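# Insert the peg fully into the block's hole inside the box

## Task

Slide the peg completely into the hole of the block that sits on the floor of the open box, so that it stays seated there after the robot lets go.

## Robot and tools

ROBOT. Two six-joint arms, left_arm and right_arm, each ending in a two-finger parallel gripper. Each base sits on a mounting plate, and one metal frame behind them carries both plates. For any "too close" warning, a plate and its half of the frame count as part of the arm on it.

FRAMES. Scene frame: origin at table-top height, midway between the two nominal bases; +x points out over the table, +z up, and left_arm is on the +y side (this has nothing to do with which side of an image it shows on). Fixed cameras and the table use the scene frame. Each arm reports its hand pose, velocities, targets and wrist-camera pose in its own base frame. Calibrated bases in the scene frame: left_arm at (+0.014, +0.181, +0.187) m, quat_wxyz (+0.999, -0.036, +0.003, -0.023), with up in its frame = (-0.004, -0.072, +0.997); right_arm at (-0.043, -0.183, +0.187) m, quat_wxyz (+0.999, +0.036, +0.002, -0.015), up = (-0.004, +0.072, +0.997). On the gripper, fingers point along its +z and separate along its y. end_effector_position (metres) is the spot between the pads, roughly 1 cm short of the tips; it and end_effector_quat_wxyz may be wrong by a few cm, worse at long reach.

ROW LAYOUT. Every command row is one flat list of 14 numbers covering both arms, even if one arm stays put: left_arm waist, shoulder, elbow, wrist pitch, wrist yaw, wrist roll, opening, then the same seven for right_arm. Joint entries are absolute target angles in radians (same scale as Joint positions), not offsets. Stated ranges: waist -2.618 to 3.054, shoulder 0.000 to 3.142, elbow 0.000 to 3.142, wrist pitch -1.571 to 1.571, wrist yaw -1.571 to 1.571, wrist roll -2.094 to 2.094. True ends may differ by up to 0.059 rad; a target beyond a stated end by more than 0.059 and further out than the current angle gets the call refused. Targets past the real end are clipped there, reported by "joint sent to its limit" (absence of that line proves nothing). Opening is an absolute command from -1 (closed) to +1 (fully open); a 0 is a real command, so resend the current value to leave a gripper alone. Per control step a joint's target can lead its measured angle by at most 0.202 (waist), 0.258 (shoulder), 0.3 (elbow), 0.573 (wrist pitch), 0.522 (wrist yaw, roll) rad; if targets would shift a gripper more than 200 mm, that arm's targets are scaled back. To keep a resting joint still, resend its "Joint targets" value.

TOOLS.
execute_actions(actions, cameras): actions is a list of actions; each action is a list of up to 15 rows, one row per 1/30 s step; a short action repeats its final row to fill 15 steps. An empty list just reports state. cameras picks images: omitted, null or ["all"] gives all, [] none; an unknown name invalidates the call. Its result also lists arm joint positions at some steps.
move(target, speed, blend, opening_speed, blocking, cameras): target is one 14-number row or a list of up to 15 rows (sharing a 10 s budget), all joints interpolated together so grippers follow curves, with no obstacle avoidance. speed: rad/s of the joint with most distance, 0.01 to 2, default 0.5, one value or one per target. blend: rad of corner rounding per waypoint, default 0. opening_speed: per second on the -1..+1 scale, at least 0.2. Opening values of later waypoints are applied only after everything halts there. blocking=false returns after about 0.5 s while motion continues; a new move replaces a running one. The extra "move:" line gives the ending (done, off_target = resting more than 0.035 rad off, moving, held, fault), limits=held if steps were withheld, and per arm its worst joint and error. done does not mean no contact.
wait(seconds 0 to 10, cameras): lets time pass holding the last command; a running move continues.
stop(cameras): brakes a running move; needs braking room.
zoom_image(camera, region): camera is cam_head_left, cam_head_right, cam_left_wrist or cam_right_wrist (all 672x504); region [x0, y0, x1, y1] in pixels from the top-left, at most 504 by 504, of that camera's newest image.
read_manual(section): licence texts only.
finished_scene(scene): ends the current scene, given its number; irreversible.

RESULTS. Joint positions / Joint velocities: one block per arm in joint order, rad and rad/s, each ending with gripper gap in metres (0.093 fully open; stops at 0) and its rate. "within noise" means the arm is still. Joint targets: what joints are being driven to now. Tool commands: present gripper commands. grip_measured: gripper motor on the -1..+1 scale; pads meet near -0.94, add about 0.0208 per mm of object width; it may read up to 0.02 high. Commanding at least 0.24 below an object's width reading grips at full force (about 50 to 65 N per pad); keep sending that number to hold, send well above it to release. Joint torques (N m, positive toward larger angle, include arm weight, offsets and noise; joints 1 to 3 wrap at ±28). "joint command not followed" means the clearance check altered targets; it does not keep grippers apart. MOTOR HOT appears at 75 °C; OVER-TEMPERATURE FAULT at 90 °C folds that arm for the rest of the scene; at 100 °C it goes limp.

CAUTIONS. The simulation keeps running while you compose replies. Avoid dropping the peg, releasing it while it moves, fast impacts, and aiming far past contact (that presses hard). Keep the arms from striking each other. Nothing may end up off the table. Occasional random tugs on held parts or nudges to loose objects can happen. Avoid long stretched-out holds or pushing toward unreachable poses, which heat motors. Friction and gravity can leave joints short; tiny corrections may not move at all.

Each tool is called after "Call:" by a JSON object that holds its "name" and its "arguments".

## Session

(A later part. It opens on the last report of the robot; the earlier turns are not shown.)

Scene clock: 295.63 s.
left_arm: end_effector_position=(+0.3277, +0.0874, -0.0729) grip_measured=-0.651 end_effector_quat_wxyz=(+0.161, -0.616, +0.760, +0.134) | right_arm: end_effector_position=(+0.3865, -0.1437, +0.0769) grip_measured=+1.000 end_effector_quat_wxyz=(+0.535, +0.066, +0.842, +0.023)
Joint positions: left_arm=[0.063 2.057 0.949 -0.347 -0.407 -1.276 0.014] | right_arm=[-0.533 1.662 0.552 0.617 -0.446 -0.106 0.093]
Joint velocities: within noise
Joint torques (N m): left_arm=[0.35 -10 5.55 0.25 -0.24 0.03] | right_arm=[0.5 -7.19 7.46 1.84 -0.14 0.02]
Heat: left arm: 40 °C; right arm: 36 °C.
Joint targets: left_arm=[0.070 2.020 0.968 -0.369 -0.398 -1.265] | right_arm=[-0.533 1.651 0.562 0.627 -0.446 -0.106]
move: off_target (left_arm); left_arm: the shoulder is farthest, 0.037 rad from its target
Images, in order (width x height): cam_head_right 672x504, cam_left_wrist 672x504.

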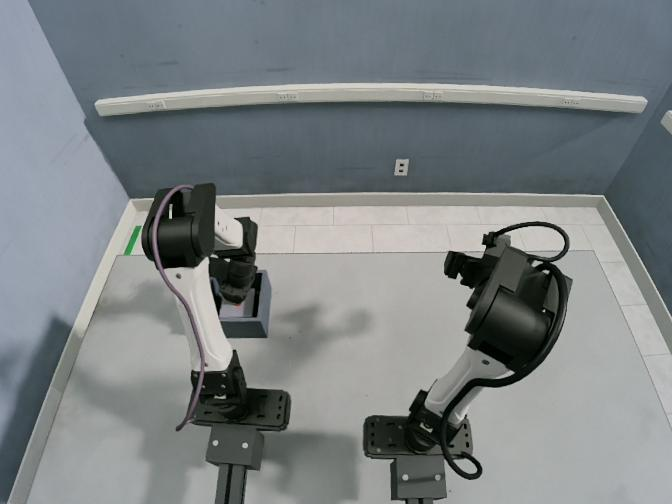

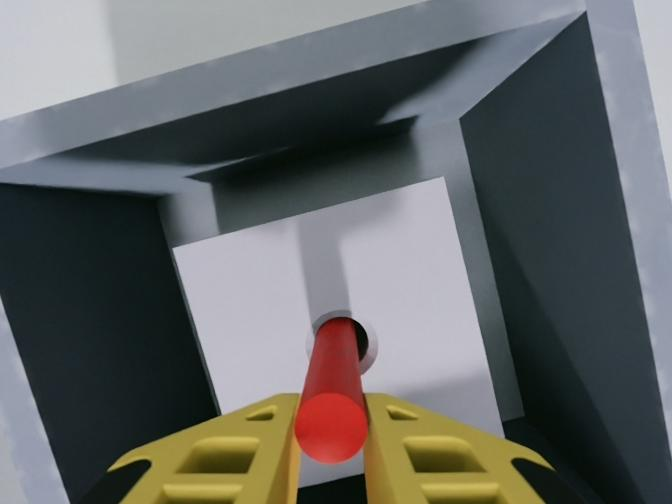

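Call:
{"name": "move", "arguments": {"target": [0.075,2.123,0.948,-0.286,-0.398,-1.265,-0.65,-0.533,1.651,0.562,0.627,-0.446,-0.106,1], "speed": 0.1, "cameras": ["cam_left_wrist"]}}

Call:
{"name": "zoom_image", "arguments": {"camera": "cam_left_wrist", "region": [200, 300, 472, 504]}}

Scene clock: 305.47 s.
left_arm: end_effector_position=(+0.3301, +0.0886, -0.0861) grip_measured=-0.651 end_effector_quat_wxyz=(+0.162, -0.617, +0.759, +0.133) | right_arm: end_effector_position=(+0.3865, -0.1437, +0.0769) grip_measured=+1.000 end_effector_quat_wxyz=(+0.535, +0.066, +0.842, +0.023)
Joint positions: left_arm=[0.066 2.104 0.949 -0.297 -0.406 -1.274 0.014] | right_arm=[-0.533 1.662 0.552 0.617 -0.446 -0.106 0.093]
Joint velocities: within noise
Joint torques (N m): left_arm=[0.39 -5.55 3.64 0.61 -0.26 0.05] | right_arm=[0.47 -7.25 7.42 1.82 -0.14 0.01]
Heat: left arm: 41 °C; right arm: 36 °C.
Joint targets: left_arm=[0.075 2.123 0.948 -0.286 -0.398 -1.265] | right_arm=[-0.533 1.651 0.562 0.627 -0.446 -0.106]
move: done
Images, in order (width x height): cam_left_wrist 672x504.

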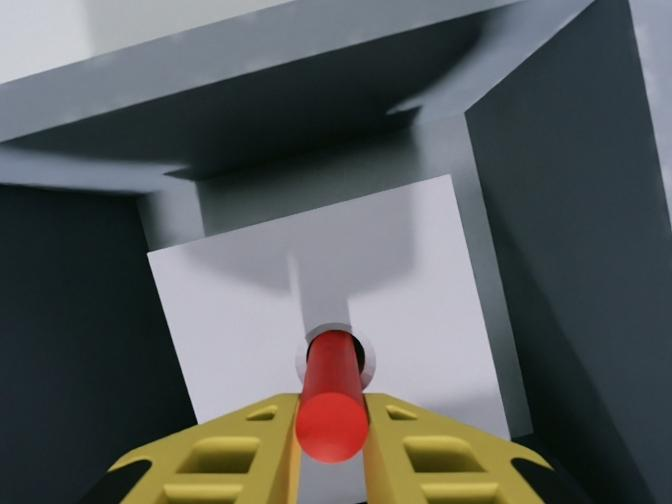

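Scaled by 1.853.

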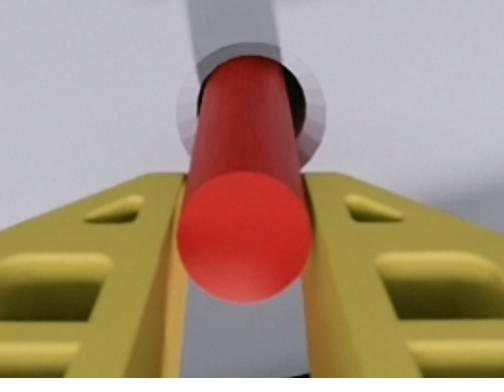

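Call:
{"name": "move", "arguments": {"target": [0.080,2.178,0.938,-0.221,-0.398,-1.265,-0.65,-0.533,1.651,0.562,0.627,-0.446,-0.106,1], "speed": 0.1, "cameras": ["cam_left_wrist"]}}

Scene clock: 309.03 s.
left_arm: end_effector_position=(+0.3316, +0.0906, -0.1007) grip_measured=-0.651 end_effector_quat_wxyz=(+0.164, -0.619, +0.757, +0.132) | right_arm: end_effector_position=(+0.3865, -0.1437, +0.0769) grip_measured=+1.000 end_effector_quat_wxyz=(+0.535, +0.066, +0.842, +0.023)
Joint positions: left_arm=[0.072 2.155 0.949 -0.241 -0.406 -1.274 0.014] | right_arm=[-0.533 1.662 0.552 0.617 -0.446 -0.106 0.093]
Joint velocities: within noise
Joint torques (N m): left_arm=[0.36 -5.38 2.59 0.73 -0.25 0.04] | right_arm=[0.61 -7.16 7.34 1.86 -0.12 0.02]
Heat: left arm: 40 °C; right arm: 36 °C.
Joint targets: left_arm=[0.080 2.178 0.938 -0.221 -0.398 -1.265] | right_arm=[-0.533 1.651 0.562 0.627 -0.446 -0.106]
move: done
Images, in order (width x height): cam_left_wrist 672x504.

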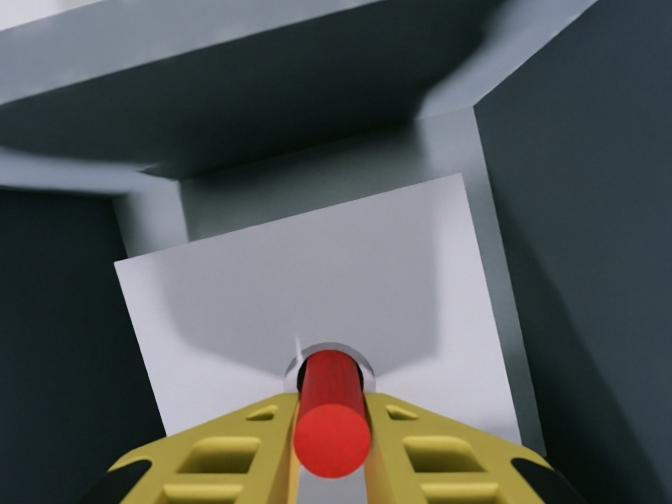

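Call:
{"name": "move", "arguments": {"target": [0.080,2.196,0.936,-0.201,-0.398,-1.265,-0.65,-0.533,1.651,0.562,0.627,-0.446,-0.106,1], "speed": 0.1, "cameras": ["cam_left_wrist"]}}

Scene clock: 313.50 s.
left_arm: end_effector_position=(+0.3323, +0.0907, -0.1059) grip_measured=-0.651 end_effector_quat_wxyz=(+0.165, -0.619, +0.756, +0.131) | right_arm: end_effector_position=(+0.3865, -0.1437, +0.0769) grip_measured=+1.000 end_effector_quat_wxyz=(+0.535, +0.066, +0.842, +0.023)
Joint positions: left_arm=[0.072 2.173 0.949 -0.221 -0.406 -1.274 0.014] | right_arm=[-0.533 1.662 0.552 0.617 -0.446 -0.106 0.093]
Joint velocities: within noise
Joint torques (N m): left_arm=[0.35 -5.41 2.33 0.72 -0.25 0.04] | right_arm=[0.4 -7.1 7.34 1.83 -0.12 0.03]
Heat: left arm: 40 °C; right arm: 36 °C.
Joint targets: left_arm=[0.080 2.196 0.936 -0.201 -0.398 -1.265] | right_arm=[-0.533 1.651 0.562 0.627 -0.446 -0.106]
move: done
Images, in order (width x height): cam_left_wrist 672x504.

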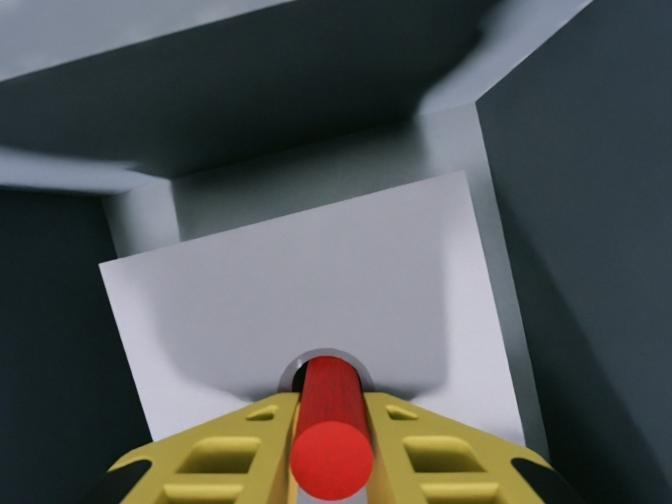

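Call:
{"name": "move", "arguments": {"target": [0.080,2.190,0.938,-0.207,-0.398,-1.265,0.0,-0.533,1.651,0.562,0.627,-0.446,-0.106,1], "opening_speed": 0.7, "cameras": ["cam_left_wrist"]}}

Call:
{"name": "move", "arguments": {"target": [[0.078,2.10,0.948,-0.306,-0.398,-1.265,0.0,-0.533,1.651,0.562,0.627,-0.446,-0.106,1],[0.075,1.98,0.96,-0.43,-0.398,-1.265,0.0,-0.533,1.651,0.562,0.627,-0.446,-0.106,1],[0.075,1.75,0.99,-0.69,-0.398,-1.265,0.0,-0.533,1.651,0.562,0.627,-0.446,-0.106,1]], "speed": [0.2,0.3,0.6], "blend": [0.03,0.03,0], "cameras": ["cam_left_wrist"]}}

Scene clock: 321.00 s.
left_arm: end_effector_position=(+0.3338, +0.0908, -0.1057) grip_measured=-0.002 end_effector_quat_wxyz=(+0.167, -0.620, +0.756, +0.129) | right_arm: end_effector_position=(+0.3865, -0.1437, +0.0769) grip_measured=+1.000 end_effector_quat_wxyz=(+0.535, +0.066, +0.842, +0.023)
Joint positions: left_arm=[0.072 2.173 0.949 -0.214 -0.406 -1.274 0.045] | right_arm=[-0.533 1.662 0.552 0.617 -0.446 -0.106 0.093]
Joint velocities: within noise
Joint torques (N m): left_arm=[0.36 -5.89 2.54 0.6 -0.26 0.03] | right_arm=[0.5 -7.09 7.38 1.86 -0.16 0.06]
Heat: left arm: 40 °C; right arm: 37 °C.
Joint targets: left_arm=[0.080 2.190 0.938 -0.207 -0.398 -1.265] | right_arm=[-0.533 1.651 0.562 0.627 -0.446 -0.106]
move: done
Images, in order (width x height): cam_left_wrist 672x504.

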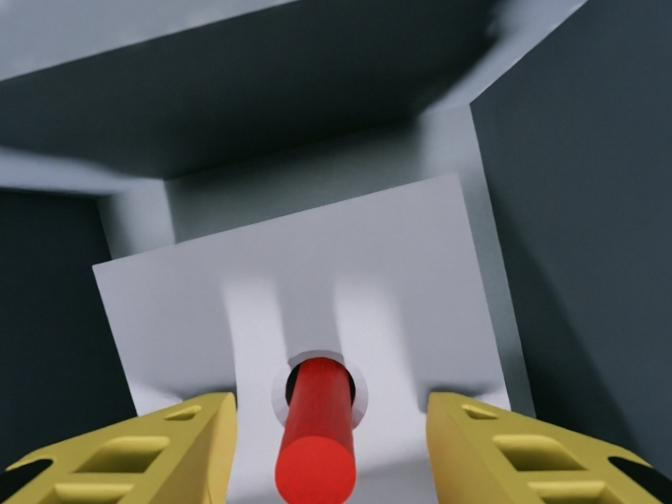

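Scene clock: 323.10 s.
left_arm: end_effector_position=(+0.3006, +0.0884, +0.0094) grip_measured=-0.002 end_effector_quat_wxyz=(+0.149, -0.617, +0.760, +0.142) | right_arm: end_effector_position=(+0.3865, -0.1437, +0.0769) grip_measured=+1.000 end_effector_quat_wxyz=(+0.535, +0.066, +0.842, +0.023)
Joint positions: left_arm=[0.072 1.774 0.97 -0.68 -0.406 -1.274 0.045] | right_arm=[-0.533 1.662 0.552 0.617 -0.446 -0.106 0.093]
Joint velocities: within noise
Joint torques (N m): left_arm=[0.12 -7.72 6.74 0.32 -0.26 0.05] | right_arm=[0.51 -7.21 7.42 1.88 -0.16 0.03]
Heat: left arm: 40 °C; right arm: 37 °C.
Joint targets: left_arm=[0.075 1.750 0.990 -0.690 -0.398 -1.265] | right_arm=[-0.533 1.651 0.562 0.627 -0.446 -0.106]
move: done
Images, in order (width x height): cam_left_wrist 672x504.

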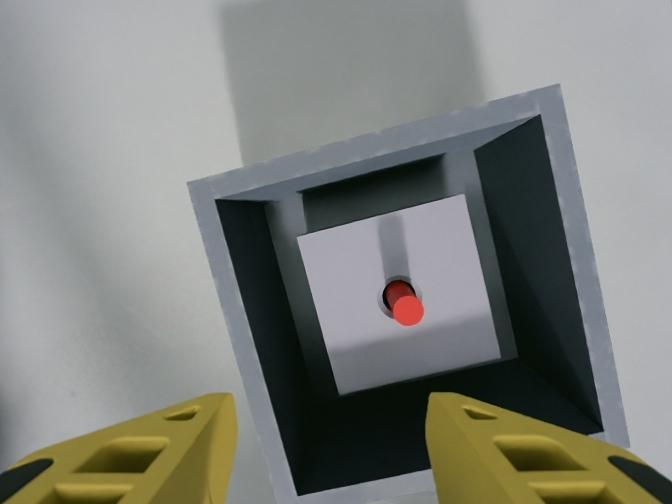

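Peg is fully seated and free of the gripper.

Call:
{"name": "finished_scene", "arguments": {"scene": 2}}

The scene is finished: the task was done.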